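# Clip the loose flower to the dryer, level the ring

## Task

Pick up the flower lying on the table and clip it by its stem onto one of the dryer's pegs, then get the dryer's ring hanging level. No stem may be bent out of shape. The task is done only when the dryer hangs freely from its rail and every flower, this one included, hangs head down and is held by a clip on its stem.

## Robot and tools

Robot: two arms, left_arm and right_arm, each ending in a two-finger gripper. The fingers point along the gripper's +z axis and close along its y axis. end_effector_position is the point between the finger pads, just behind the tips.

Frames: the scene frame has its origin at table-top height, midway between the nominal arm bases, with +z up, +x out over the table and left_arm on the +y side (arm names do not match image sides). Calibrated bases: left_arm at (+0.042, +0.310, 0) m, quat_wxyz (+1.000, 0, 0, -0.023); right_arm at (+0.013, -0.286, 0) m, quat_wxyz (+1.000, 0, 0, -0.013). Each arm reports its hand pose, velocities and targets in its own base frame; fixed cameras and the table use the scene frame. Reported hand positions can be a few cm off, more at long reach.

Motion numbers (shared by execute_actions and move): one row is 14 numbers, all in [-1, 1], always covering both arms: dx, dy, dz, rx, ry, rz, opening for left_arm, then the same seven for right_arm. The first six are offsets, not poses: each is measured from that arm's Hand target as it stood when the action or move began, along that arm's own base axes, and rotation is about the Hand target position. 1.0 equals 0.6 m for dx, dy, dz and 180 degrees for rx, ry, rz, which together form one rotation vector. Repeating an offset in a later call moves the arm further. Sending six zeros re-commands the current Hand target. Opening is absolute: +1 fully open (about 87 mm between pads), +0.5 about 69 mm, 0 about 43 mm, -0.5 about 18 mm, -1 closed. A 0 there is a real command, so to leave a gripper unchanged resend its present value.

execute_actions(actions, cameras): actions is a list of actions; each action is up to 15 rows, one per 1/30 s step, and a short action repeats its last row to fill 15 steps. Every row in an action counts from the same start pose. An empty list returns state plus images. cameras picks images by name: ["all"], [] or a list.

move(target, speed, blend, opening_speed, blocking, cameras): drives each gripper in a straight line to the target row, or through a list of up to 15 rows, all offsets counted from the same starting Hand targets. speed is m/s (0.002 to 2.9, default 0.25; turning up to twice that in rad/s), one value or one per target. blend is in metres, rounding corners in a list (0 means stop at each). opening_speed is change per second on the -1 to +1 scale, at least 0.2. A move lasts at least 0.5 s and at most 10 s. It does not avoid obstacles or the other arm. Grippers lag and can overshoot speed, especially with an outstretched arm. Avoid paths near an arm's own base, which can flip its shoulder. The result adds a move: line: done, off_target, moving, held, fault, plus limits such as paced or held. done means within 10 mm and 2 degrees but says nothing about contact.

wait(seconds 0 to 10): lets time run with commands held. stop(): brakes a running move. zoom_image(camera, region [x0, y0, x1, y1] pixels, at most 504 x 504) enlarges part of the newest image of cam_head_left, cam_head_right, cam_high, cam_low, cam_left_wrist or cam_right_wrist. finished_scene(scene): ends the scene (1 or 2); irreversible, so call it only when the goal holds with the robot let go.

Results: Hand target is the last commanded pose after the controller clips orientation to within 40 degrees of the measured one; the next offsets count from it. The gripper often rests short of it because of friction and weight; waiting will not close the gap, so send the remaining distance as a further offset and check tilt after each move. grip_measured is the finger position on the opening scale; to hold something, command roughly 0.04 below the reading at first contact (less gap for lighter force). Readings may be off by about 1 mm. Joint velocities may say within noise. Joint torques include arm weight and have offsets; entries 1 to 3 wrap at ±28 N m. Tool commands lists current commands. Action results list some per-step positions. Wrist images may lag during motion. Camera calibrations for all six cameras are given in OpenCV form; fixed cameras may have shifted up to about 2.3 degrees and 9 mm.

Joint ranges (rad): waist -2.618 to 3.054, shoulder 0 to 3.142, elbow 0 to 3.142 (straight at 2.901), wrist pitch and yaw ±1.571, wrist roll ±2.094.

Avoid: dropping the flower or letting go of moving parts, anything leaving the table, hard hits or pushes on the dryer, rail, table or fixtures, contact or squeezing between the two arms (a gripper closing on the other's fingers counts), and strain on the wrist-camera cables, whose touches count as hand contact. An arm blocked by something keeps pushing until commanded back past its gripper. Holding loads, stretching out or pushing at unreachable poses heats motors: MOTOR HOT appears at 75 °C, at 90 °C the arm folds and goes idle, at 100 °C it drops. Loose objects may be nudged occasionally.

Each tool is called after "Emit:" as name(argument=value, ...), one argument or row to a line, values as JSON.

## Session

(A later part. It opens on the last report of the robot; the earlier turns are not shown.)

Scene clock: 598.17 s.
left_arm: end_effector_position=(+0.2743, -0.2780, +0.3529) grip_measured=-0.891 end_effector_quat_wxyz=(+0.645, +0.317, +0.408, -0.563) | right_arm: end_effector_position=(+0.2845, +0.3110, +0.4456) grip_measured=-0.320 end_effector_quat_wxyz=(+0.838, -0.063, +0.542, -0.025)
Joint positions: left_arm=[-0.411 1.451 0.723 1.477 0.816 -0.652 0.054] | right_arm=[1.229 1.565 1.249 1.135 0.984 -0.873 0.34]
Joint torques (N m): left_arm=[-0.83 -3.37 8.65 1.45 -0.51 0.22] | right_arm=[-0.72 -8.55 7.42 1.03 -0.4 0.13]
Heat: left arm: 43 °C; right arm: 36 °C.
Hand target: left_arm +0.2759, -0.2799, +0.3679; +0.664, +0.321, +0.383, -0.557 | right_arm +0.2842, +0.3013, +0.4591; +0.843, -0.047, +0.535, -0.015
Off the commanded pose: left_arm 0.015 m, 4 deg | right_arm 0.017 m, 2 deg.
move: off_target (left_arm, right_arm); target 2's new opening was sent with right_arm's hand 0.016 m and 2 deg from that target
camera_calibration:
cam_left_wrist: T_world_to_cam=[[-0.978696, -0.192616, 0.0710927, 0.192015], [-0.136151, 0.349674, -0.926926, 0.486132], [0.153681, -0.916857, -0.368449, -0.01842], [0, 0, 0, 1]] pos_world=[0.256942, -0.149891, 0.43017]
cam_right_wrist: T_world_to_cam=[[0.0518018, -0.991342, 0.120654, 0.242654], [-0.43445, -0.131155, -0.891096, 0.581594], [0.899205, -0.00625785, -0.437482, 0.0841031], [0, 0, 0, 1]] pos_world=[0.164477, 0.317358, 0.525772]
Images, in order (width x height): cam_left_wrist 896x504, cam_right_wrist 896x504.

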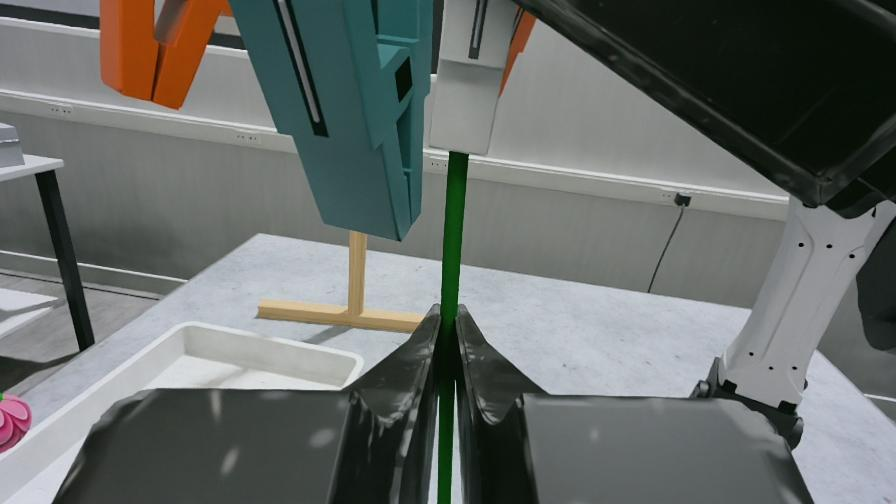

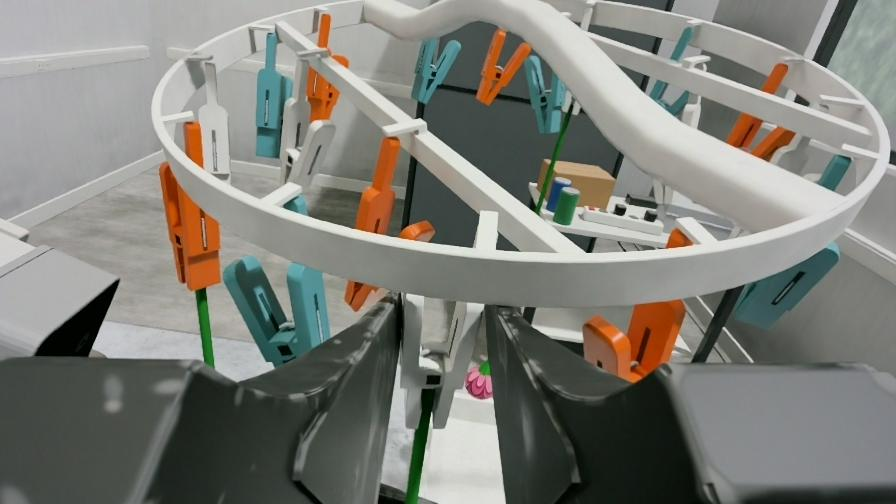

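Emit:
move(
  target=[0,0,0,0,0,0,-0.95, 0,0,0,0,0,0,-0.41],
  speed=0.05,
  opening_speed=0.3,
  cameras=["cam_right_wrist","cam_left_wrist"],
)

Emit:
zoom_image(
  camera="cam_right_wrist",
  region=[340, 200, 560, 460],
)

Scene clock: 602.57 s.
left_arm: end_effector_position=(+0.2743, -0.2780, +0.3529) grip_measured=-0.891 end_effector_quat_wxyz=(+0.645, +0.317, +0.408, -0.563) | right_arm: end_effector_position=(+0.2844, +0.3116, +0.4459) grip_measured=-0.406 end_effector_quat_wxyz=(+0.838, -0.064, +0.541, -0.024)
Joint positions: left_arm=[-0.411 1.451 0.723 1.477 0.816 -0.652 0.054] | right_arm=[1.229 1.565 1.249 1.134 0.98 -0.87 0.297]
Joint torques (N m): left_arm=[-0.83 -3.36 8.65 1.45 -0.51 0.22] | right_arm=[-0.79 -8.59 7.47 1.04 -0.36 0.11]
Heat: left arm: 43 °C; right arm: 36 °C.
Hand target: left_arm +0.2759, -0.2799, +0.3679; +0.664, +0.321, +0.383, -0.557 | right_arm +0.2842, +0.3013, +0.4591; +0.843, -0.047, +0.535, -0.015
Off the commanded pose: left_arm 0.015 m, 4 deg | right_arm 0.017 m, 2 deg.
move: off_target (left_arm, right_arm)
camera_calibration:
cam_left_wrist: T_world_to_cam=[[-0.978696, -0.192616, 0.0710927, 0.192015], [-0.136151, 0.349674, -0.926926, 0.486132], [0.153681, -0.916857, -0.368449, -0.01842], [0, 0, 0, 1]] pos_world=[0.256942, -0.149891, 0.43017]
cam_right_wrist: T_world_to_cam=[[0.0548217, -0.991189, 0.120581, 0.242354], [-0.432383, -0.132419, -0.891914, 0.582075], [0.900022, -0.00324112, -0.435833, 0.0824575], [0, 0, 0, 1]] pos_world=[0.16418, 0.317563, 0.525875]
Images, in order (width x height): cam_left_wrist 896x504, cam_right_wrist 896x504.

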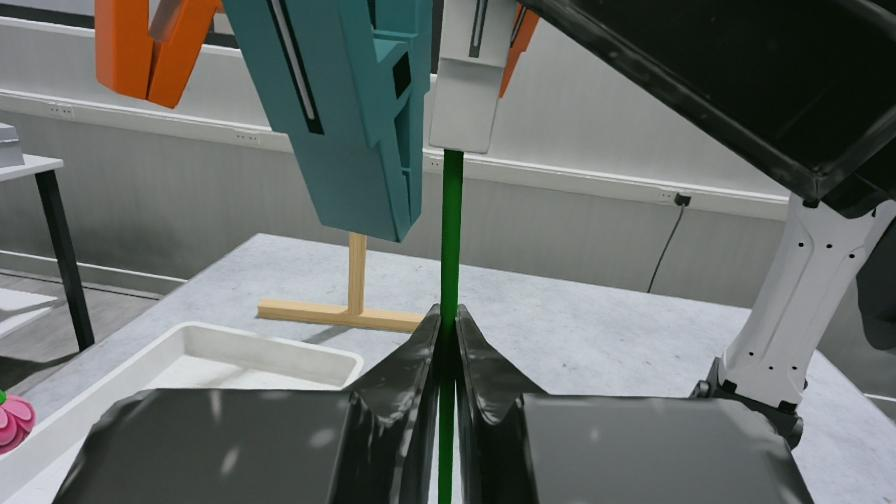

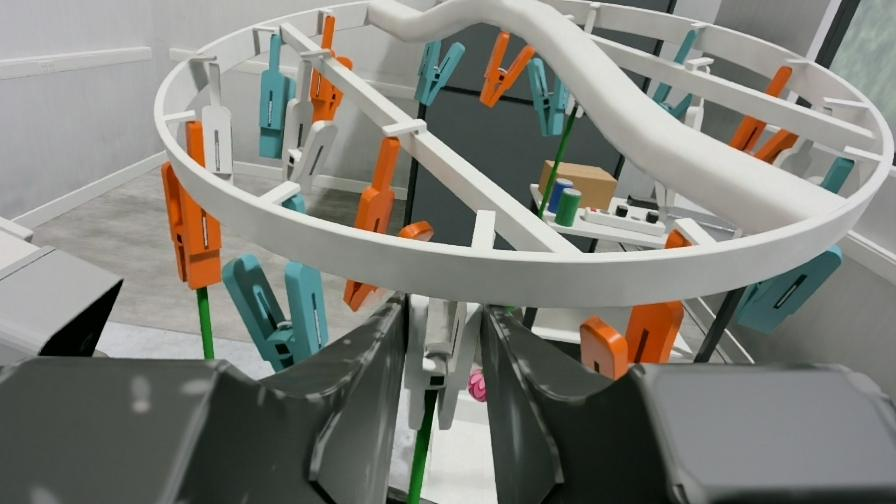

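Scaled by 1.938 from the camera's 896x504 image, which has a finer 1280x720 frame.

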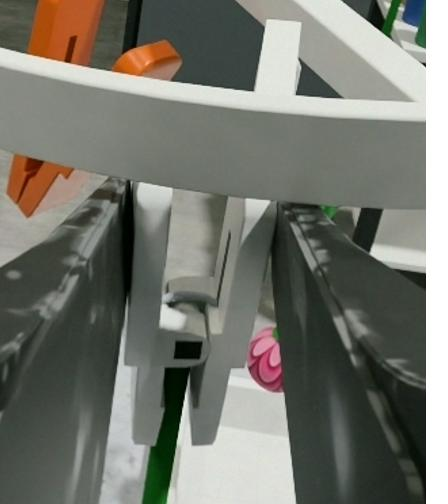

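Emit:
move(
  target=[
    [0,0,0,0,0,0,-0.95, 0,0,0,0,0,0,-0.43],
    [0,0,-0.055,0,0,0,-0.95, 0,0,0,0,0,0,-0.43],
  ],
  speed=0.05,
  opening_speed=0.3,
  cameras=["cam_right_wrist","cam_left_wrist","cam_low"],
)

Emit:
zoom_image(
  camera="cam_right_wrist",
  region=[340, 200, 560, 460],
)

Scene clock: 605.97 s.
left_arm: end_effector_position=(+0.2819, -0.2805, +0.3247) grip_measured=-0.891 end_effector_quat_wxyz=(+0.635, +0.315, +0.433, -0.557) | right_arm: end_effector_position=(+0.2844, +0.3116, +0.4459) grip_measured=-0.426 end_effector_quat_wxyz=(+0.838, -0.064, +0.541, -0.024)
Joint positions: left_arm=[-0.411 1.489 0.682 1.48 0.816 -0.617 0.054] | right_arm=[1.229 1.565 1.249 1.134 0.98 -0.87 0.287]
Joint torques (N m): left_arm=[-1.11 -3.75 4.89 2.28 -0.47 0.24] | right_arm=[-0.72 -8.54 7.38 1.04 -0.37 0.13]
Heat: left arm: 43 °C; right arm: 37 °C.
Hand target: left_arm +0.2759, -0.2799, +0.3350; +0.664, +0.321, +0.383, -0.557 | right_arm +0.2842, +0.3012, +0.4590; +0.843, -0.047, +0.535, -0.015
Off the commanded pose: left_arm 0.012 m, 7 deg | right_arm 0.017 m, 2 deg.
joint sent to its limit (left arm) — joint 4 (wrist pitch), upper limit. The joint targets still meet the commanded pose.
move: off_target (left_arm, right_arm)
camera_calibration:
cam_left_wrist: T_world_to_cam=[[-0.972141, -0.210807, 0.10248, 0.183926], [-0.178261, 0.381033, -0.907214, 0.476118], [0.152198, -0.900208, -0.407997, -0.0143184], [0, 0, 0, 1]] pos_world=[0.265855, -0.155534, 0.40725]
cam_right_wrist: T_world_to_cam=[[0.0548217, -0.991189, 0.120581, 0.242354], [-0.432383, -0.132419, -0.891914, 0.582075], [0.900022, -0.00324112, -0.435833, 0.0824575], [0, 0, 0, 1]] pos_world=[0.16418, 0.317563, 0.525875]
Images, in order (width x height): cam_low 504x504, cam_left_wrist 896x504, cam_right_wrist 896x504.

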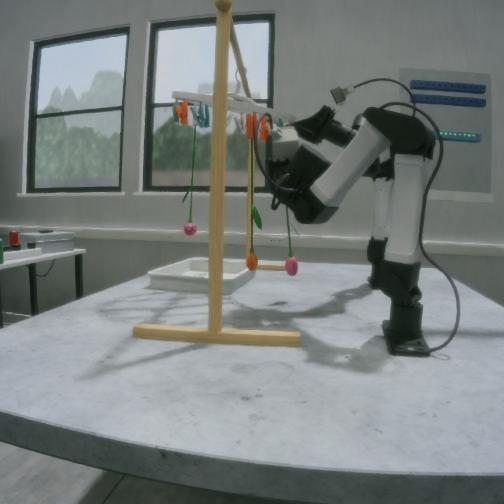

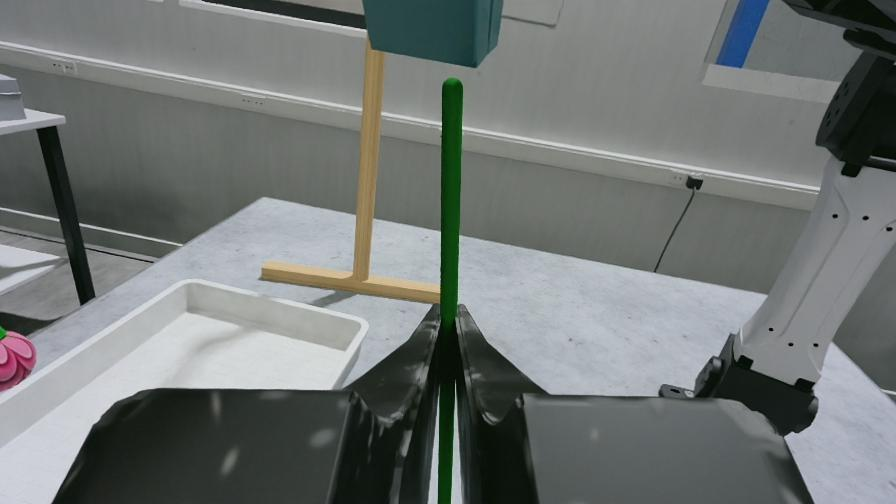

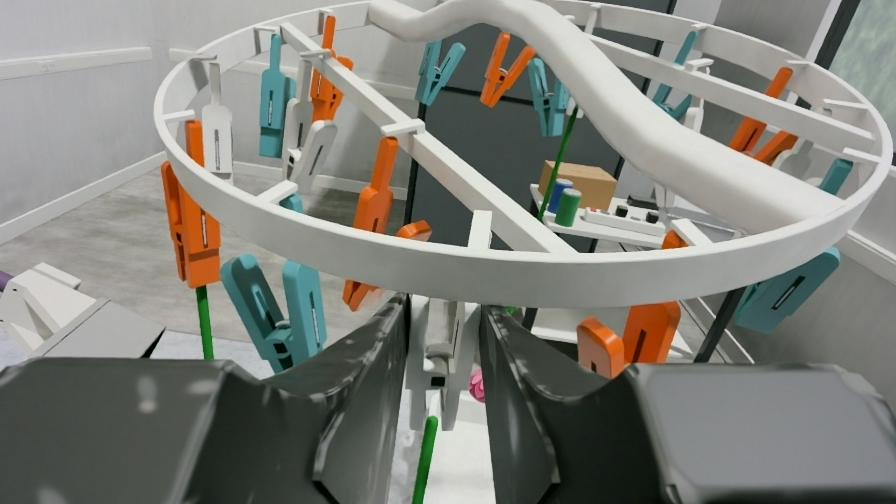

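Scaled by 1.938 from the camera's 896x504 image, which has a finer 1280x720 frame.

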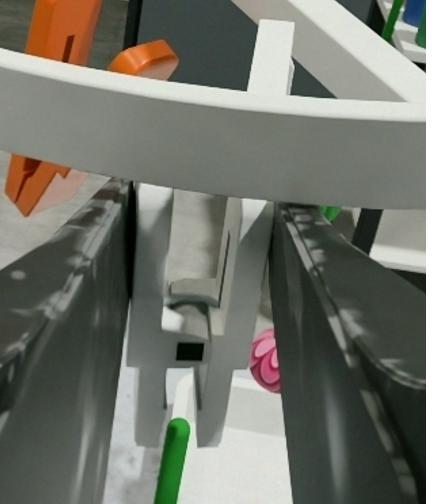

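Emit:
move(
  target=[
    [0,0,0,0,0,0,-0.95, 0,0,0,0,0,0,-0.1],
    [0.0,0.03,-0.07,0,0,0,-0.95, -0.06,-0.0054,-0.0268,0,0,0,-0.1],
    [-0.01,0.12,-0.08,0,0,0,-0.95, -0.1215,-0.0108,-0.0538,0,0,0,-0.1],
  ],
  speed=0.1,
  blend=[0,0.03,0],
  opening_speed=0.4,
  cameras=["cam_high","cam_low","cam_right_wrist"],
)

Emit:
zoom_image(
  camera="cam_high",
  region=[60, 100, 360, 400],
)

Scene clock: 617.13 s.
left_arm: end_effector_position=(+0.2813, -0.2121, +0.2695) grip_measured=-0.891 end_effector_quat_wxyz=(+0.623, +0.307, +0.506, -0.512) | right_arm: end_effector_position=(+0.2153, +0.3107, +0.4159) grip_measured=-0.100 end_effector_quat_wxyz=(+0.834, -0.100, +0.542, -0.037)
Joint positions: left_arm=[-0.176 1.385 0.475 1.48 0.982 -0.632 0.054] | right_arm=[1.442 1.545 1.081 1.483 1.091 -1.19 0.45]
Joint torques (N m): left_arm=[0.76 -5.82 4.59 2.33 -0.13 -0.01] | right_arm=[0.47 -7.71 5.81 1.62 -0.28 -0.02]
Heat: left arm: 44 °C; right arm: 37 °C.
Hand target: left_arm +0.2699, -0.2078, +0.2871; +0.664, +0.321, +0.383, -0.557 | right_arm +0.2113, +0.2947, +0.4269; +0.843, -0.046, +0.535, -0.015
Off the commanded pose: left_arm 0.021 m, 16 deg | right_arm 0.020 m, 7 deg.
joint sent to its limit (left arm) — joint 4 (wrist pitch), upper limit. The joint targets are off in orientation, not in position.
joint sent to its limit (right arm) — joint 4 (wrist pitch), upper limit. The joint targets still meet the commanded pose.
move: off_target (left_arm, right_arm); blend cut to 0.0228 m at target 2
camera_calibration:
cam_right_wrist: T_world_to_cam=[[0.0727904, -0.978287, 0.19405, 0.210355], [-0.434617, -0.206234, -0.876684, 0.542359], [0.897669, -0.0205232, -0.440192, 0.139286], [0, 0, 0, 1]] pos_world=[0.0953738, 0.320499, 0.495971]
Images, in order (width x height): cam_high 504x504, cam_low 504x504, cam_right_wrist 896x504.

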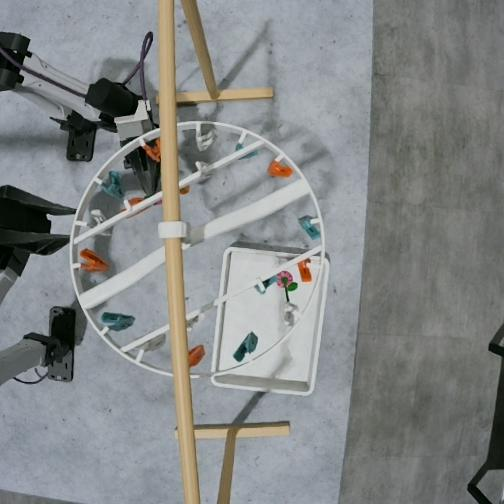

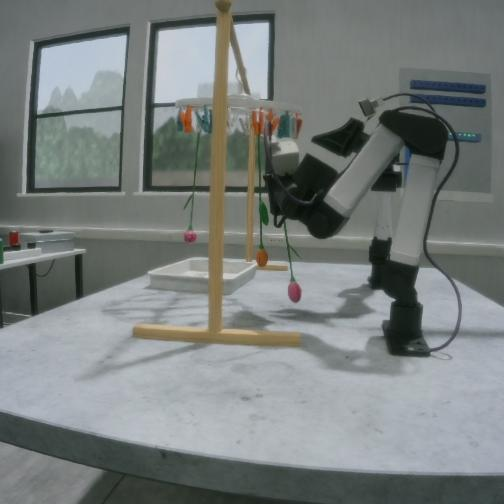

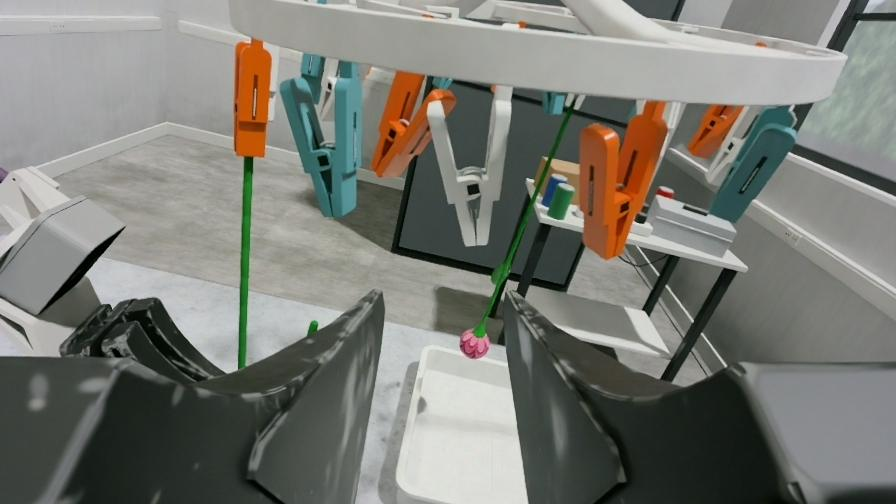

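Scaled by 1.680 from the camera's 504x504 image, which has a finer 720x720 frame.

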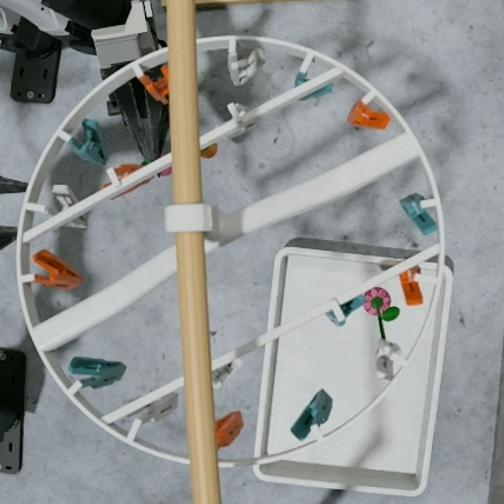

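Emit:
move(
  target=[
    [0,0,0,0,0,0,-0.95, -0.0105,-0.1245,-0.003,0.006,-0.0125,0.117,-0.05],
    [0,0,0,0,0,0,-0.95, 0.0612,-0.2512,0.0165,0.0125,-0.0253,0.2339,-0.05],
    [0,0,0,0,0,0,-0.95, 0.1262,-0.1845,0.0700,0.0125,-0.0253,0.2339,-0.05],
  ],
  speed=0.14,
  blend=[0.03,0.03,0],
  cameras=["cam_right_wrist","cam_low","cam_left_wrist"],
)

Emit:
zoom_image(
  camera="cam_right_wrist",
  region=[320, 100, 620, 400],
)

Scene clock: 627.83 s.
left_arm: end_effector_position=(+0.2812, -0.2122, +0.2695) grip_measured=-0.891 end_effector_quat_wxyz=(+0.622, +0.307, +0.506, -0.512) | right_arm: end_effector_position=(+0.2893, +0.1846, +0.4534) grip_measured=-0.050 end_effector_quat_wxyz=(+0.801, -0.220, +0.468, +0.302)
Joint positions: left_arm=[-0.176 1.385 0.475 1.48 0.983 -0.633 0.054] | right_arm=[0.357 0.939 0.878 0.588 -0.39 0.139 0.475]
Joint torques (N m): left_arm=[0.76 -5.83 4.59 2.33 -0.13 -0.01] | right_arm=[0.69 -0.55 9.54 1.77 0.16 -0.11]
Heat: left arm: 45 °C; right arm: 36 °C.
Hand target: left_arm +0.2699, -0.2078, +0.2871; +0.664, +0.321, +0.383, -0.557 | right_arm +0.2870, +0.1840, +0.4689; +0.813, -0.219, +0.450, +0.298
Off the commanded pose: left_arm 0.021 m, 16 deg | right_arm 0.016 m, 3 deg.
joint sent to its limit (left arm) — joint 4 (wrist pitch), upper limit. The joint targets are off in orientation, not in position.
move: off_target (left_arm, right_arm)
camera_calibration:
cam_left_wrist: T_world_to_cam=[[-0.936654, -0.315767, 0.151561, 0.157759], [-0.291384, 0.462375, -0.837439, 0.430158], [0.194358, -0.828553, -0.525095, 0.0596444], [0, 0, 0, 1]] pos_world=[0.261515, -0.0996608, 0.36764]
cam_right_wrist: T_world_to_cam=[[0.709565, -0.702173, 0.0589119, -0.0994704], [-0.22889, -0.308755, -0.92319, 0.561931], [0.666428, 0.641579, -0.379802, 0.00406666], [0, 0, 0, 1]] pos_world=[0.196491, 0.101044, 0.526173]
Images, in order (width x height): cam_low 504x504, cam_left_wrist 896x504, cam_right_wrist 896x504.

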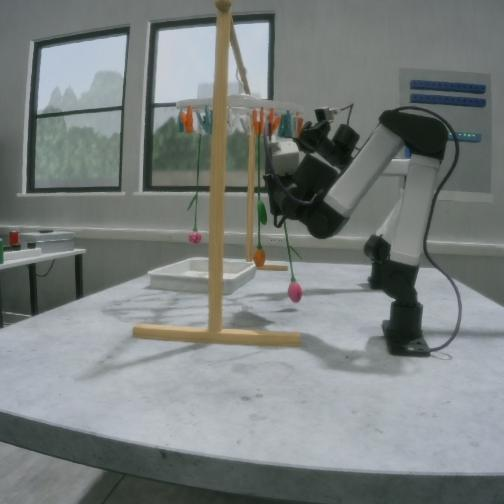

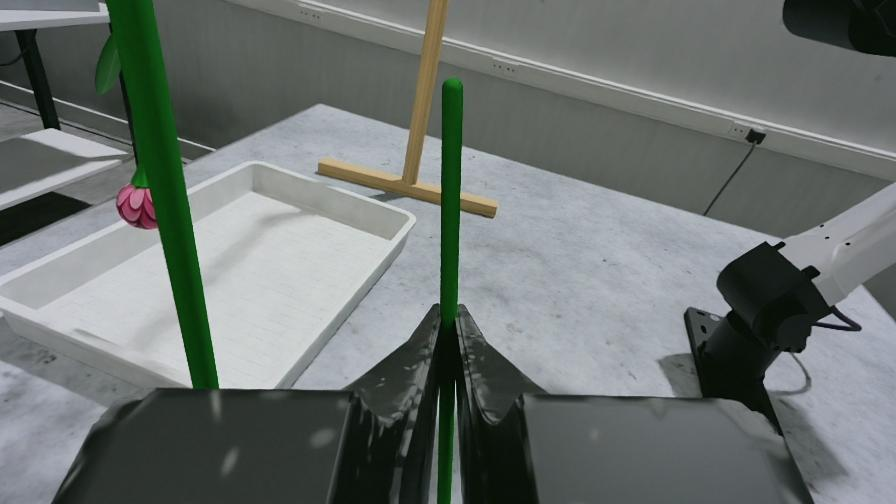

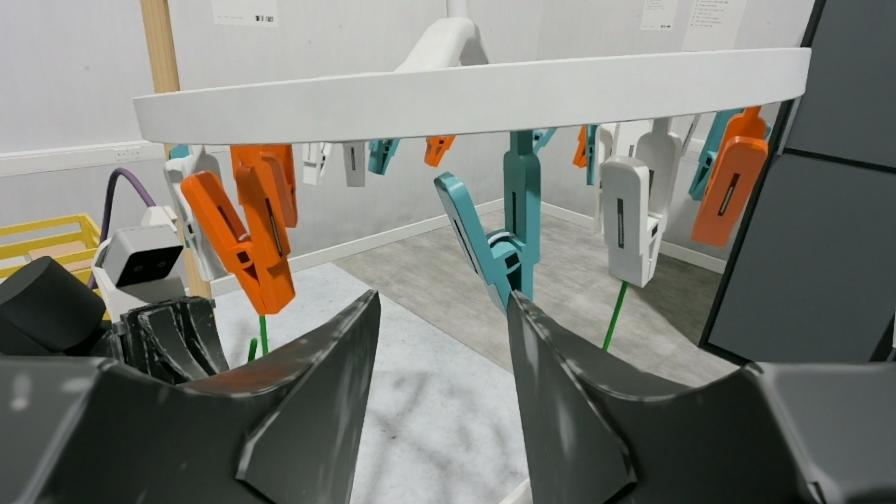

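Scaled by 1.680 from the camera's 896x504 image, which has a finer 1280x720 frame.

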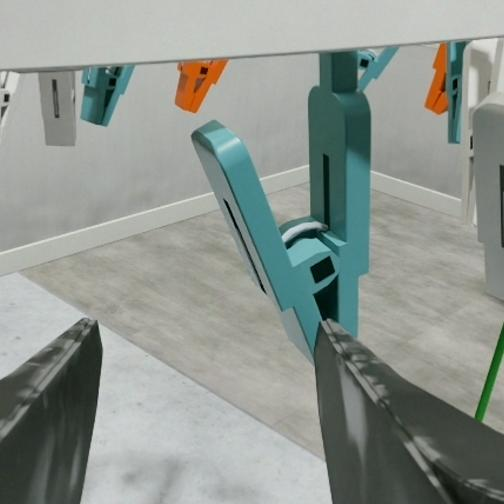

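Emit:
move(
  target=[0,0,0,0,0,0,-0.95, 0.0330,0.0080,0.0540,0,0,0,0.05],
  speed=0.07,
  cameras=["cam_right_wrist"],
)

Emit:
zoom_image(
  camera="cam_right_wrist",
  region=[320, 140, 620, 440],
)

Scene clock: 632.40 s.
left_arm: end_effector_position=(+0.2812, -0.2122, +0.2695) grip_measured=-0.891 end_effector_quat_wxyz=(+0.622, +0.307, +0.506, -0.512) | right_arm: end_effector_position=(+0.3066, +0.1909, +0.4921) grip_measured=+0.050 end_effector_quat_wxyz=(+0.807, -0.220, +0.457, +0.301)
Joint positions: left_arm=[-0.176 1.385 0.475 1.48 0.983 -0.633 0.054] | right_arm=[0.357 1.049 1.057 0.544 -0.389 0.139 0.525]
Joint torques (N m): left_arm=[0.75 -5.83 4.57 2.33 -0.13 -0.02] | right_arm=[-0.32 -1.21 9.37 1.53 0.06 -0.02]
Heat: left arm: 46 °C; right arm: 36 °C.
Hand target: left_arm +0.2699, -0.2078, +0.2871; +0.664, +0.321, +0.383, -0.557 | right_arm +0.3068, +0.1888, +0.5014; +0.813, -0.219, +0.450, +0.298
Off the commanded pose: left_arm 0.021 m, 16 deg | right_arm 0.010 m, 1 deg.
joint sent to its limit (left arm) — joint 4 (wrist pitch), upper limit. The joint targets are off in orientation, not in position.
move: off_target (left_arm)
camera_calibration:
cam_right_wrist: T_world_to_cam=[[0.707471, -0.703309, 0.0695849, -0.114081], [-0.206795, -0.300152, -0.931206, 0.599071], [0.675811, 0.644411, -0.35779, -0.0111345], [0, 0, 0, 1]] pos_world=[0.212118, 0.106754, 0.561813]
Images, in order (width x height): cam_right_wrist 896x504.

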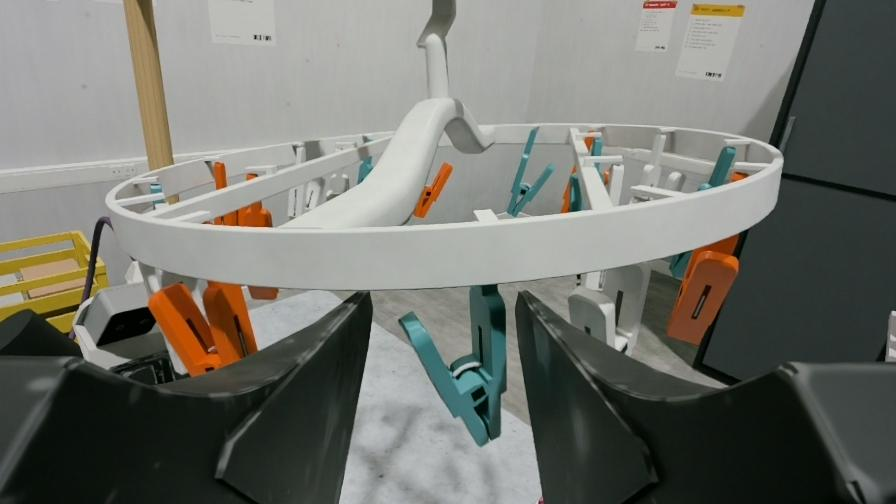

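Scaled by 1.680 from the camera's 896x504 image, which has a finer 1280x720 frame.

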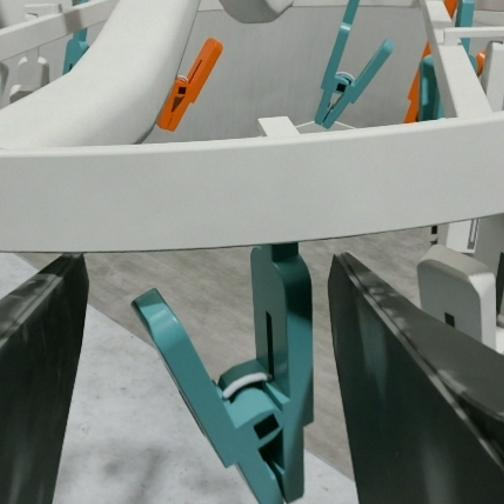

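Emit:
move(
  target=[
    [0,0,0,0,0,0,-0.95, 0,0,-0.022,0,0,0,0.05],
    [0,0,0,0,0,0,-0.95, 0,0,-0.022,0,0,0,-0.3],
    [0,0,0,0,0,0,-0.95, -0.035,0.0348,-0.022,0,0,-0.0517,-0.3],
    [0,0,0,0,0,0,-0.95, -0.064,0.0752,-0.022,0,0,-0.1039,-0.3],
    [0,0,0,0,0,0,-0.95, -0.086,0.1192,-0.022,0,0,-0.1556,-0.3],
  ],
  speed=0.06,
  blend=[0,0,0.02,0.02,0],
  opening_speed=0.4,
  cameras=["cam_right_wrist","cam_high","cam_left_wrist"],
)

Emit:
zoom_image(
  camera="cam_high",
  region=[60, 100, 360, 400],
)

Scene clock: 643.83 s.
left_arm: end_effector_position=(+0.2812, -0.2122, +0.2695) grip_measured=-0.891 end_effector_quat_wxyz=(+0.622, +0.307, +0.506, -0.512) | right_arm: end_effector_position=(+0.2581, +0.2613, +0.4773) grip_measured=-0.298 end_effector_quat_wxyz=(+0.856, -0.117, +0.496, +0.084)
Joint positions: left_arm=[-0.176 1.385 0.475 1.48 0.983 -0.633 0.054] | right_arm=[1.159 1.186 1.043 0.826 0.703 -0.618 0.351]
Joint torques (N m): left_arm=[0.76 -5.82 4.57 2.33 -0.13 -0.02] | right_arm=[0.84 -2.29 9.22 1.51 -0.14 -0.01]
Heat: left arm: 47 °C; right arm: 37 °C.
Hand target: left_arm +0.2699, -0.2078, +0.2871; +0.664, +0.321, +0.383, -0.557 | right_arm +0.2552, +0.2603, +0.4881; +0.861, -0.103, +0.490, +0.092
Off the commanded pose: left_arm 0.021 m, 16 deg | right_arm 0.011 m, 2 deg.
joint sent to its limit (left arm) — joint 4 (wrist pitch), upper limit. The joint targets are off in orientation, not in position.
move: off_target (left_arm, right_arm)
camera_calibration:
cam_left_wrist: T_world_to_cam=[[-0.936654, -0.315767, 0.151561, 0.157759], [-0.291384, 0.462375, -0.837439, 0.430158], [0.194358, -0.828553, -0.525095, 0.0596444], [0, 0, 0, 1]] pos_world=[0.261515, -0.0996608, 0.36764]
cam_right_wrist: T_world_to_cam=[[0.286117, -0.952121, 0.107711, 0.126338], [-0.318396, -0.200493, -0.926513, 0.596912], [0.903748, 0.230797, -0.360516, 0.0215524], [0, 0, 0, 1]] pos_world=[0.134429, 0.234992, 0.547209]
Images, in order (width x height): cam_high 504x504, cam_left_wrist 896x504, cam_right_wrist 896x504.

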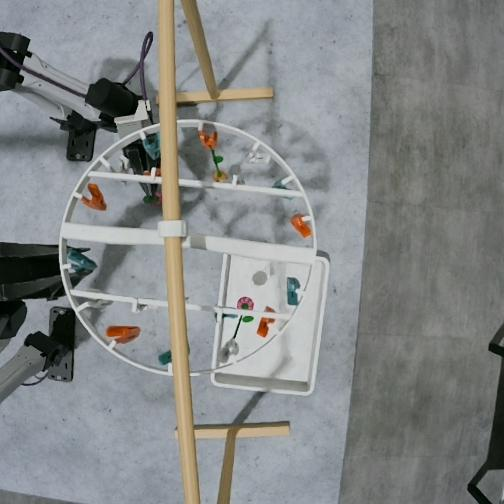

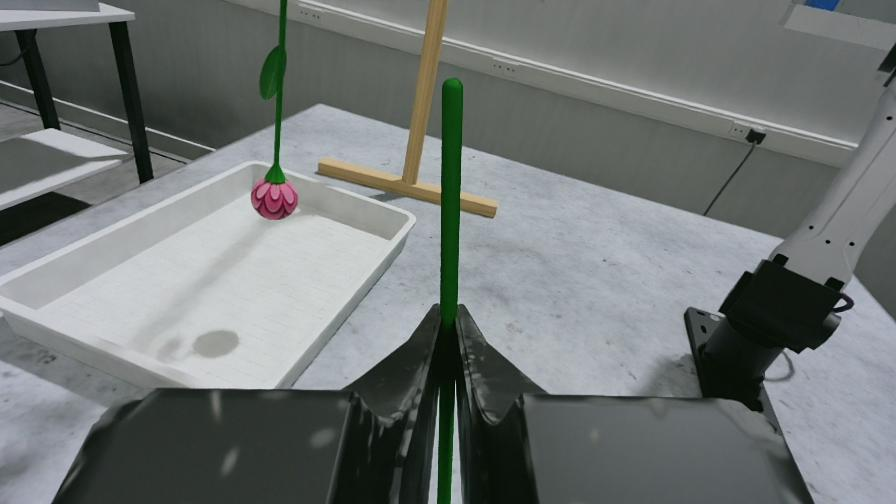

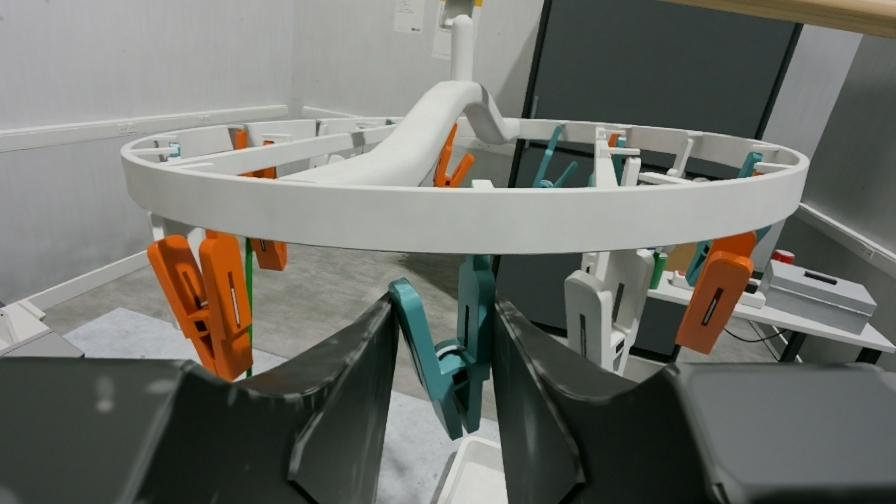

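Scaled by 1.680 from the camera's 504x504 image, which has a finer 720x720 frame.

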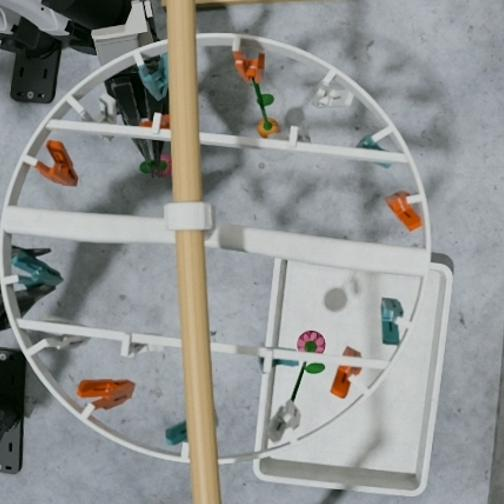

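Emit:
move(
  target=[
    [0,0,0,0,0,0,-0.95, 0,0,0,0,0,0,-0.05],
    [0,0,0,0,0,0,-0.95, -0.1237,-0.0422,-0.0752,0,0,0,-0.05],
    [0,0,0,0,0,0,-0.95, -0.0387,-0.1855,-0.0785,0.009,0.008,0.147,0.0],
    [0.0585,-0.187,0.0632,0,0.0097,0.168,-0.95, 0.0987,-0.293,-0.069,0.0177,0.0161,0.2940,0.0],
    [0.1335,-0.3578,0.1132,-0.0009,0.0193,0.3361,-0.95, 0.133,-0.2057,-0.0148,0.0177,0.0161,0.2940,0.0],
  ],
  speed=0.16,
  blend=[0,0.03,0.04,0.03,0],
  opening_speed=0.5,
  cameras=["all"],
)

Emit:
zoom_image(
  camera="cam_right_wrist",
  region=[320, 100, 620, 400],
)

Scene clock: 668.97 s.
left_arm: end_effector_position=(+0.3497, -0.4209, +0.3453) grip_measured=-0.891 end_effector_quat_wxyz=(+0.838, +0.080, +0.517, -0.158) | right_arm: end_effector_position=(+0.3358, +0.1354, +0.4710) grip_measured=+0.000 end_effector_quat_wxyz=(+0.712, -0.279, +0.422, +0.487)
Joint positions: left_arm=[-1.098 1.933 1.286 1.257 -0.66 0.373 0.054] | right_arm=[-0.094 1.445 1.127 1.412 -0.989 1.033 0.5]
Joint torques (N m): left_arm=[-0.65 -7.61 9.33 1.51 -0.06 0.23] | right_arm=[0.58 -4.22 8.55 0.63 0.4 -0.13]
Heat: left arm: 47 °C; right arm: 37 °C.
Hand target: left_arm +0.3499, -0.4226, +0.3550; +0.843, +0.067, +0.511, -0.156 | right_arm +0.3349, +0.1369, +0.4792; +0.720, -0.285, +0.410, +0.482
Off the commanded pose: left_arm 0.010 m, 2 deg | right_arm 0.008 m, 2 deg.
move: done; blend cut to 0 m at target 3
camera_calibration:
cam_left_wrist: T_world_to_cam=[[-0.318795, -0.946518, 0.0497251, -0.301806], [-0.378288, 0.0789571, -0.922314, 0.508369], [0.869061, -0.31284, -0.383228, -0.154577], [0, 0, 0, 1]] pos_world=[0.230433, -0.374162, 0.424645]
cam_right_wrist: T_world_to_cam=[[0.938455, -0.344654, -0.0227247, -0.254979], [-0.142309, -0.325866, -0.934644, 0.552242], [0.314723, 0.880355, -0.354857, 0.0852859], [0, 0, 0, 1]] pos_world=[0.291033, 0.0169954, 0.54062]

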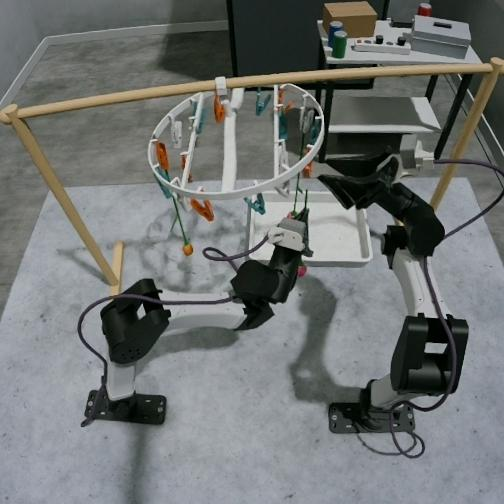

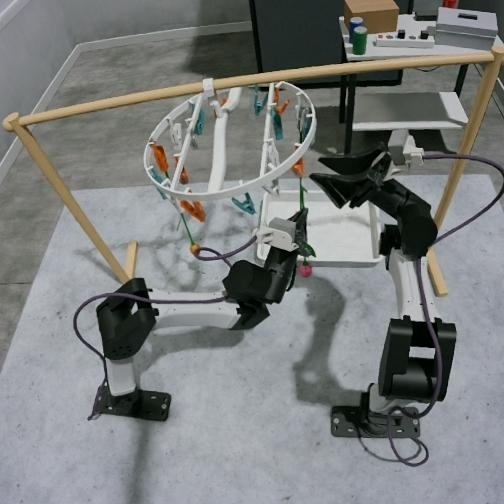

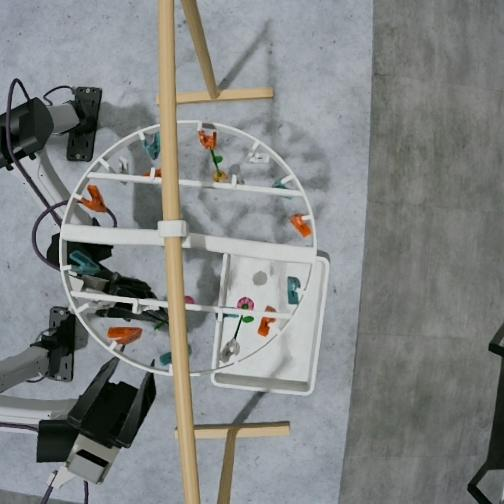

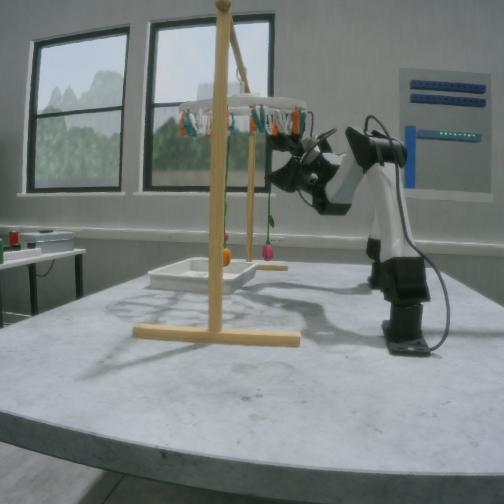

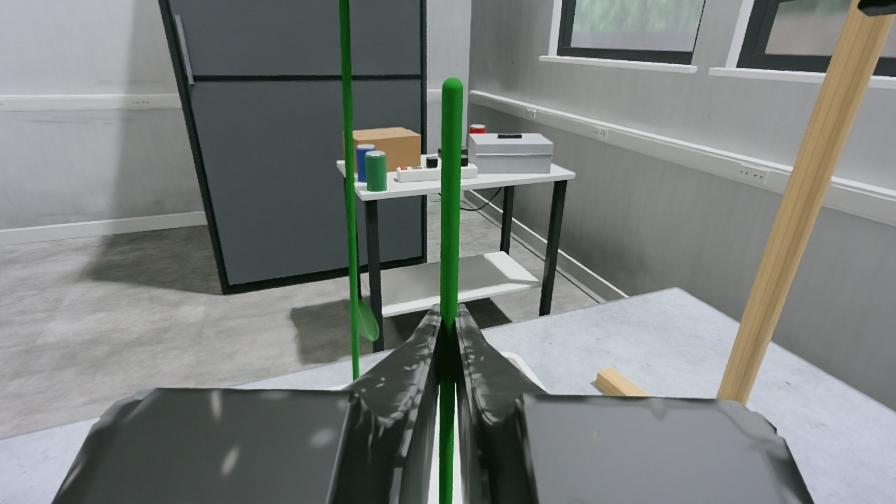

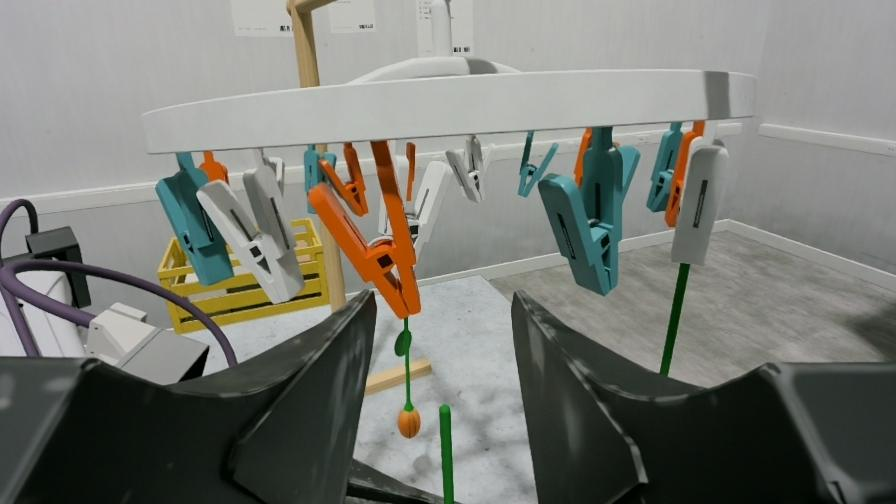

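Scaled by 1.680 from the camera's 896x504 image, which has a finer 1280x720 frame.

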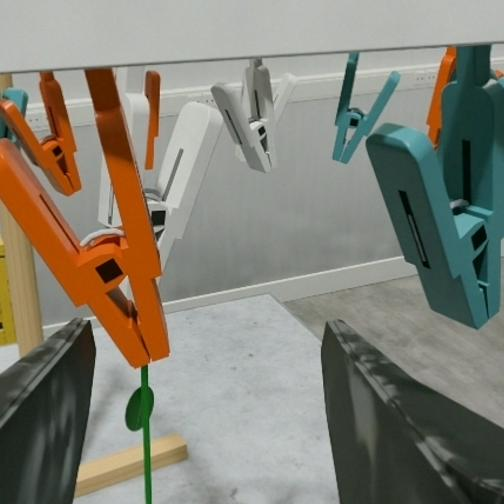

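Emit:
move(
  target=[0,0,0,0,0,0,-0.95, -0.0587,0.0447,0.0050,0,0,-0.075,0.0],
  speed=0.08,
  cameras=["cam_right_wrist"],
)

Emit:
zoom_image(
  camera="cam_right_wrist",
  region=[320, 100, 620, 400],
)

Scene clock: 677.83 s.
left_arm: end_effector_position=(+0.3497, -0.4208, +0.3452) grip_measured=-0.891 end_effector_quat_wxyz=(+0.838, +0.080, +0.517, -0.157) | right_arm: end_effector_position=(+0.3024, +0.1634, +0.4800) grip_measured=+0.000 end_effector_quat_wxyz=(+0.767, -0.235, +0.445, +0.397)
Joint positions: left_arm=[-1.098 1.933 1.286 1.257 -0.661 0.373 0.054] | right_arm=[0.104 1.093 0.985 0.823 -0.72 0.512 0.5]
Joint torques (N m): left_arm=[-0.65 -7.6 9.33 1.51 -0.04 0.22] | right_arm=[0.68 -3.06 6.48 1.22 0.28 -0.13]
Heat: left arm: 45 °C; right arm: 36 °C.
Hand target: left_arm +0.3499, -0.4225, +0.3550; +0.843, +0.067, +0.511, -0.156 | right_arm +0.2998, +0.1637, +0.4823; +0.772, -0.235, +0.441, +0.394
Off the commanded pose: left_arm 0.010 m, 2 deg | right_arm 0.004 m, 1 deg.
move: done
camera_calibration:
cam_right_wrist: T_world_to_cam=[[0.834723, -0.550666, -0.00215004, -0.158615], [-0.194692, -0.291465, -0.936559, 0.576209], [0.515105, 0.782186, -0.350503, 0.0277153], [0, 0, 0, 1]] pos_world=[0.230306, 0.0589228, 0.549027]
Images, in order (width x height): cam_right_wrist 896x504.

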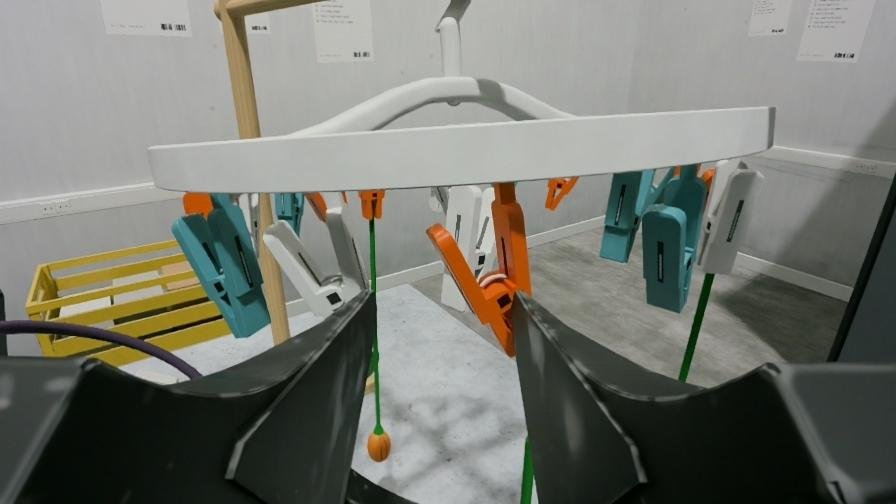

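Scaled by 1.680 from the camera's 896x504 image, which has a finer 1280x720 frame.

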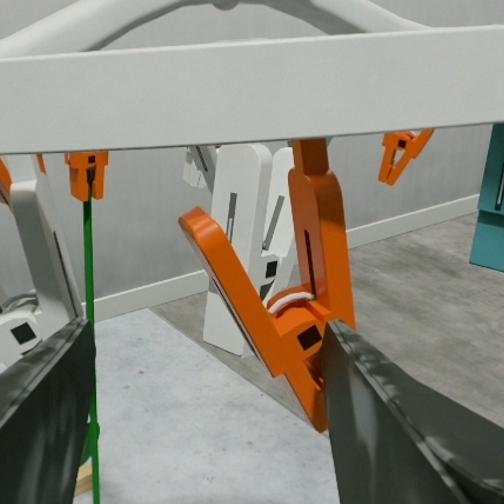

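Emit:
move(
  target=[
    [0,0,0,0,0,0,-0.95, 0.0298,0.0248,0.0125,-0.0124,-0.0179,-0.0124,0.0],
    [0,0,0,0,0,0,-0.95, 0.0298,0.0248,0.0125,-0.0124,-0.0179,-0.0124,-0.25],
  ],
  speed=0.06,
  opening_speed=0.4,
  cameras=["cam_right_wrist"],
)

Emit:
zoom_image(
  camera="cam_right_wrist",
  region=[340, 180, 560, 460],
)

Scene clock: 683.63 s.
left_arm: end_effector_position=(+0.3497, -0.4208, +0.3452) grip_measured=-0.891 end_effector_quat_wxyz=(+0.838, +0.080, +0.517, -0.157) | right_arm: end_effector_position=(+0.3177, +0.1778, +0.4803) grip_measured=-0.250 end_effector_quat_wxyz=(+0.780, -0.251, +0.440, +0.368)
Joint positions: left_arm=[-1.098 1.933 1.286 1.257 -0.661 0.373 0.054] | right_arm=[0.172 1.143 1.029 0.781 -0.668 0.376 0.375]
Joint torques (N m): left_arm=[-0.65 -7.61 9.32 1.51 -0.04 0.23] | right_arm=[0.7 -1.87 9.35 1.32 0.25 -0.13]
Heat: left arm: 45 °C; right arm: 36 °C.
Hand target: left_arm +0.3499, -0.4225, +0.3550; +0.843, +0.067, +0.511, -0.156 | right_arm +0.3177, +0.1786, +0.4897; +0.786, -0.252, +0.431, +0.363
Off the commanded pose: left_arm 0.010 m, 2 deg | right_arm 0.010 m, 1 deg.
move: done
camera_calibration:
cam_right_wrist: T_world_to_cam=[[0.8115, -0.581426, 0.0584125, -0.179662], [-0.164277, -0.322921, -0.93206, 0.577383], [0.560786, 0.74677, -0.357565, 0.00381278], [0, 0, 0, 1]] pos_world=[0.238509, 0.0791413, 0.550013]
Images, in order (width x height): cam_right_wrist 896x504.

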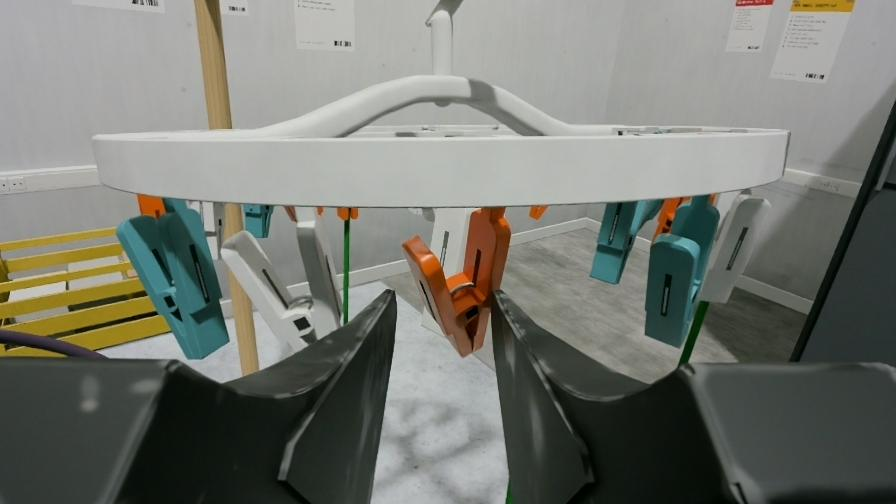

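Scaled by 1.800 from the camera's 896x504 image, which has a finer 1280x720 frame.

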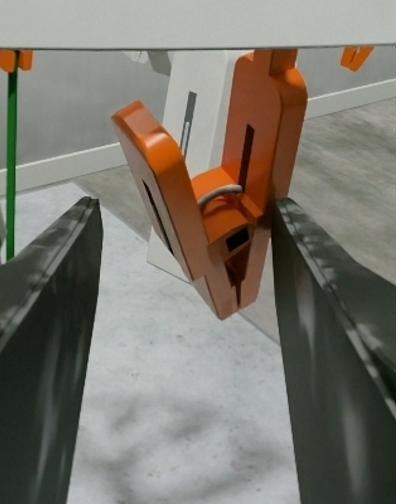

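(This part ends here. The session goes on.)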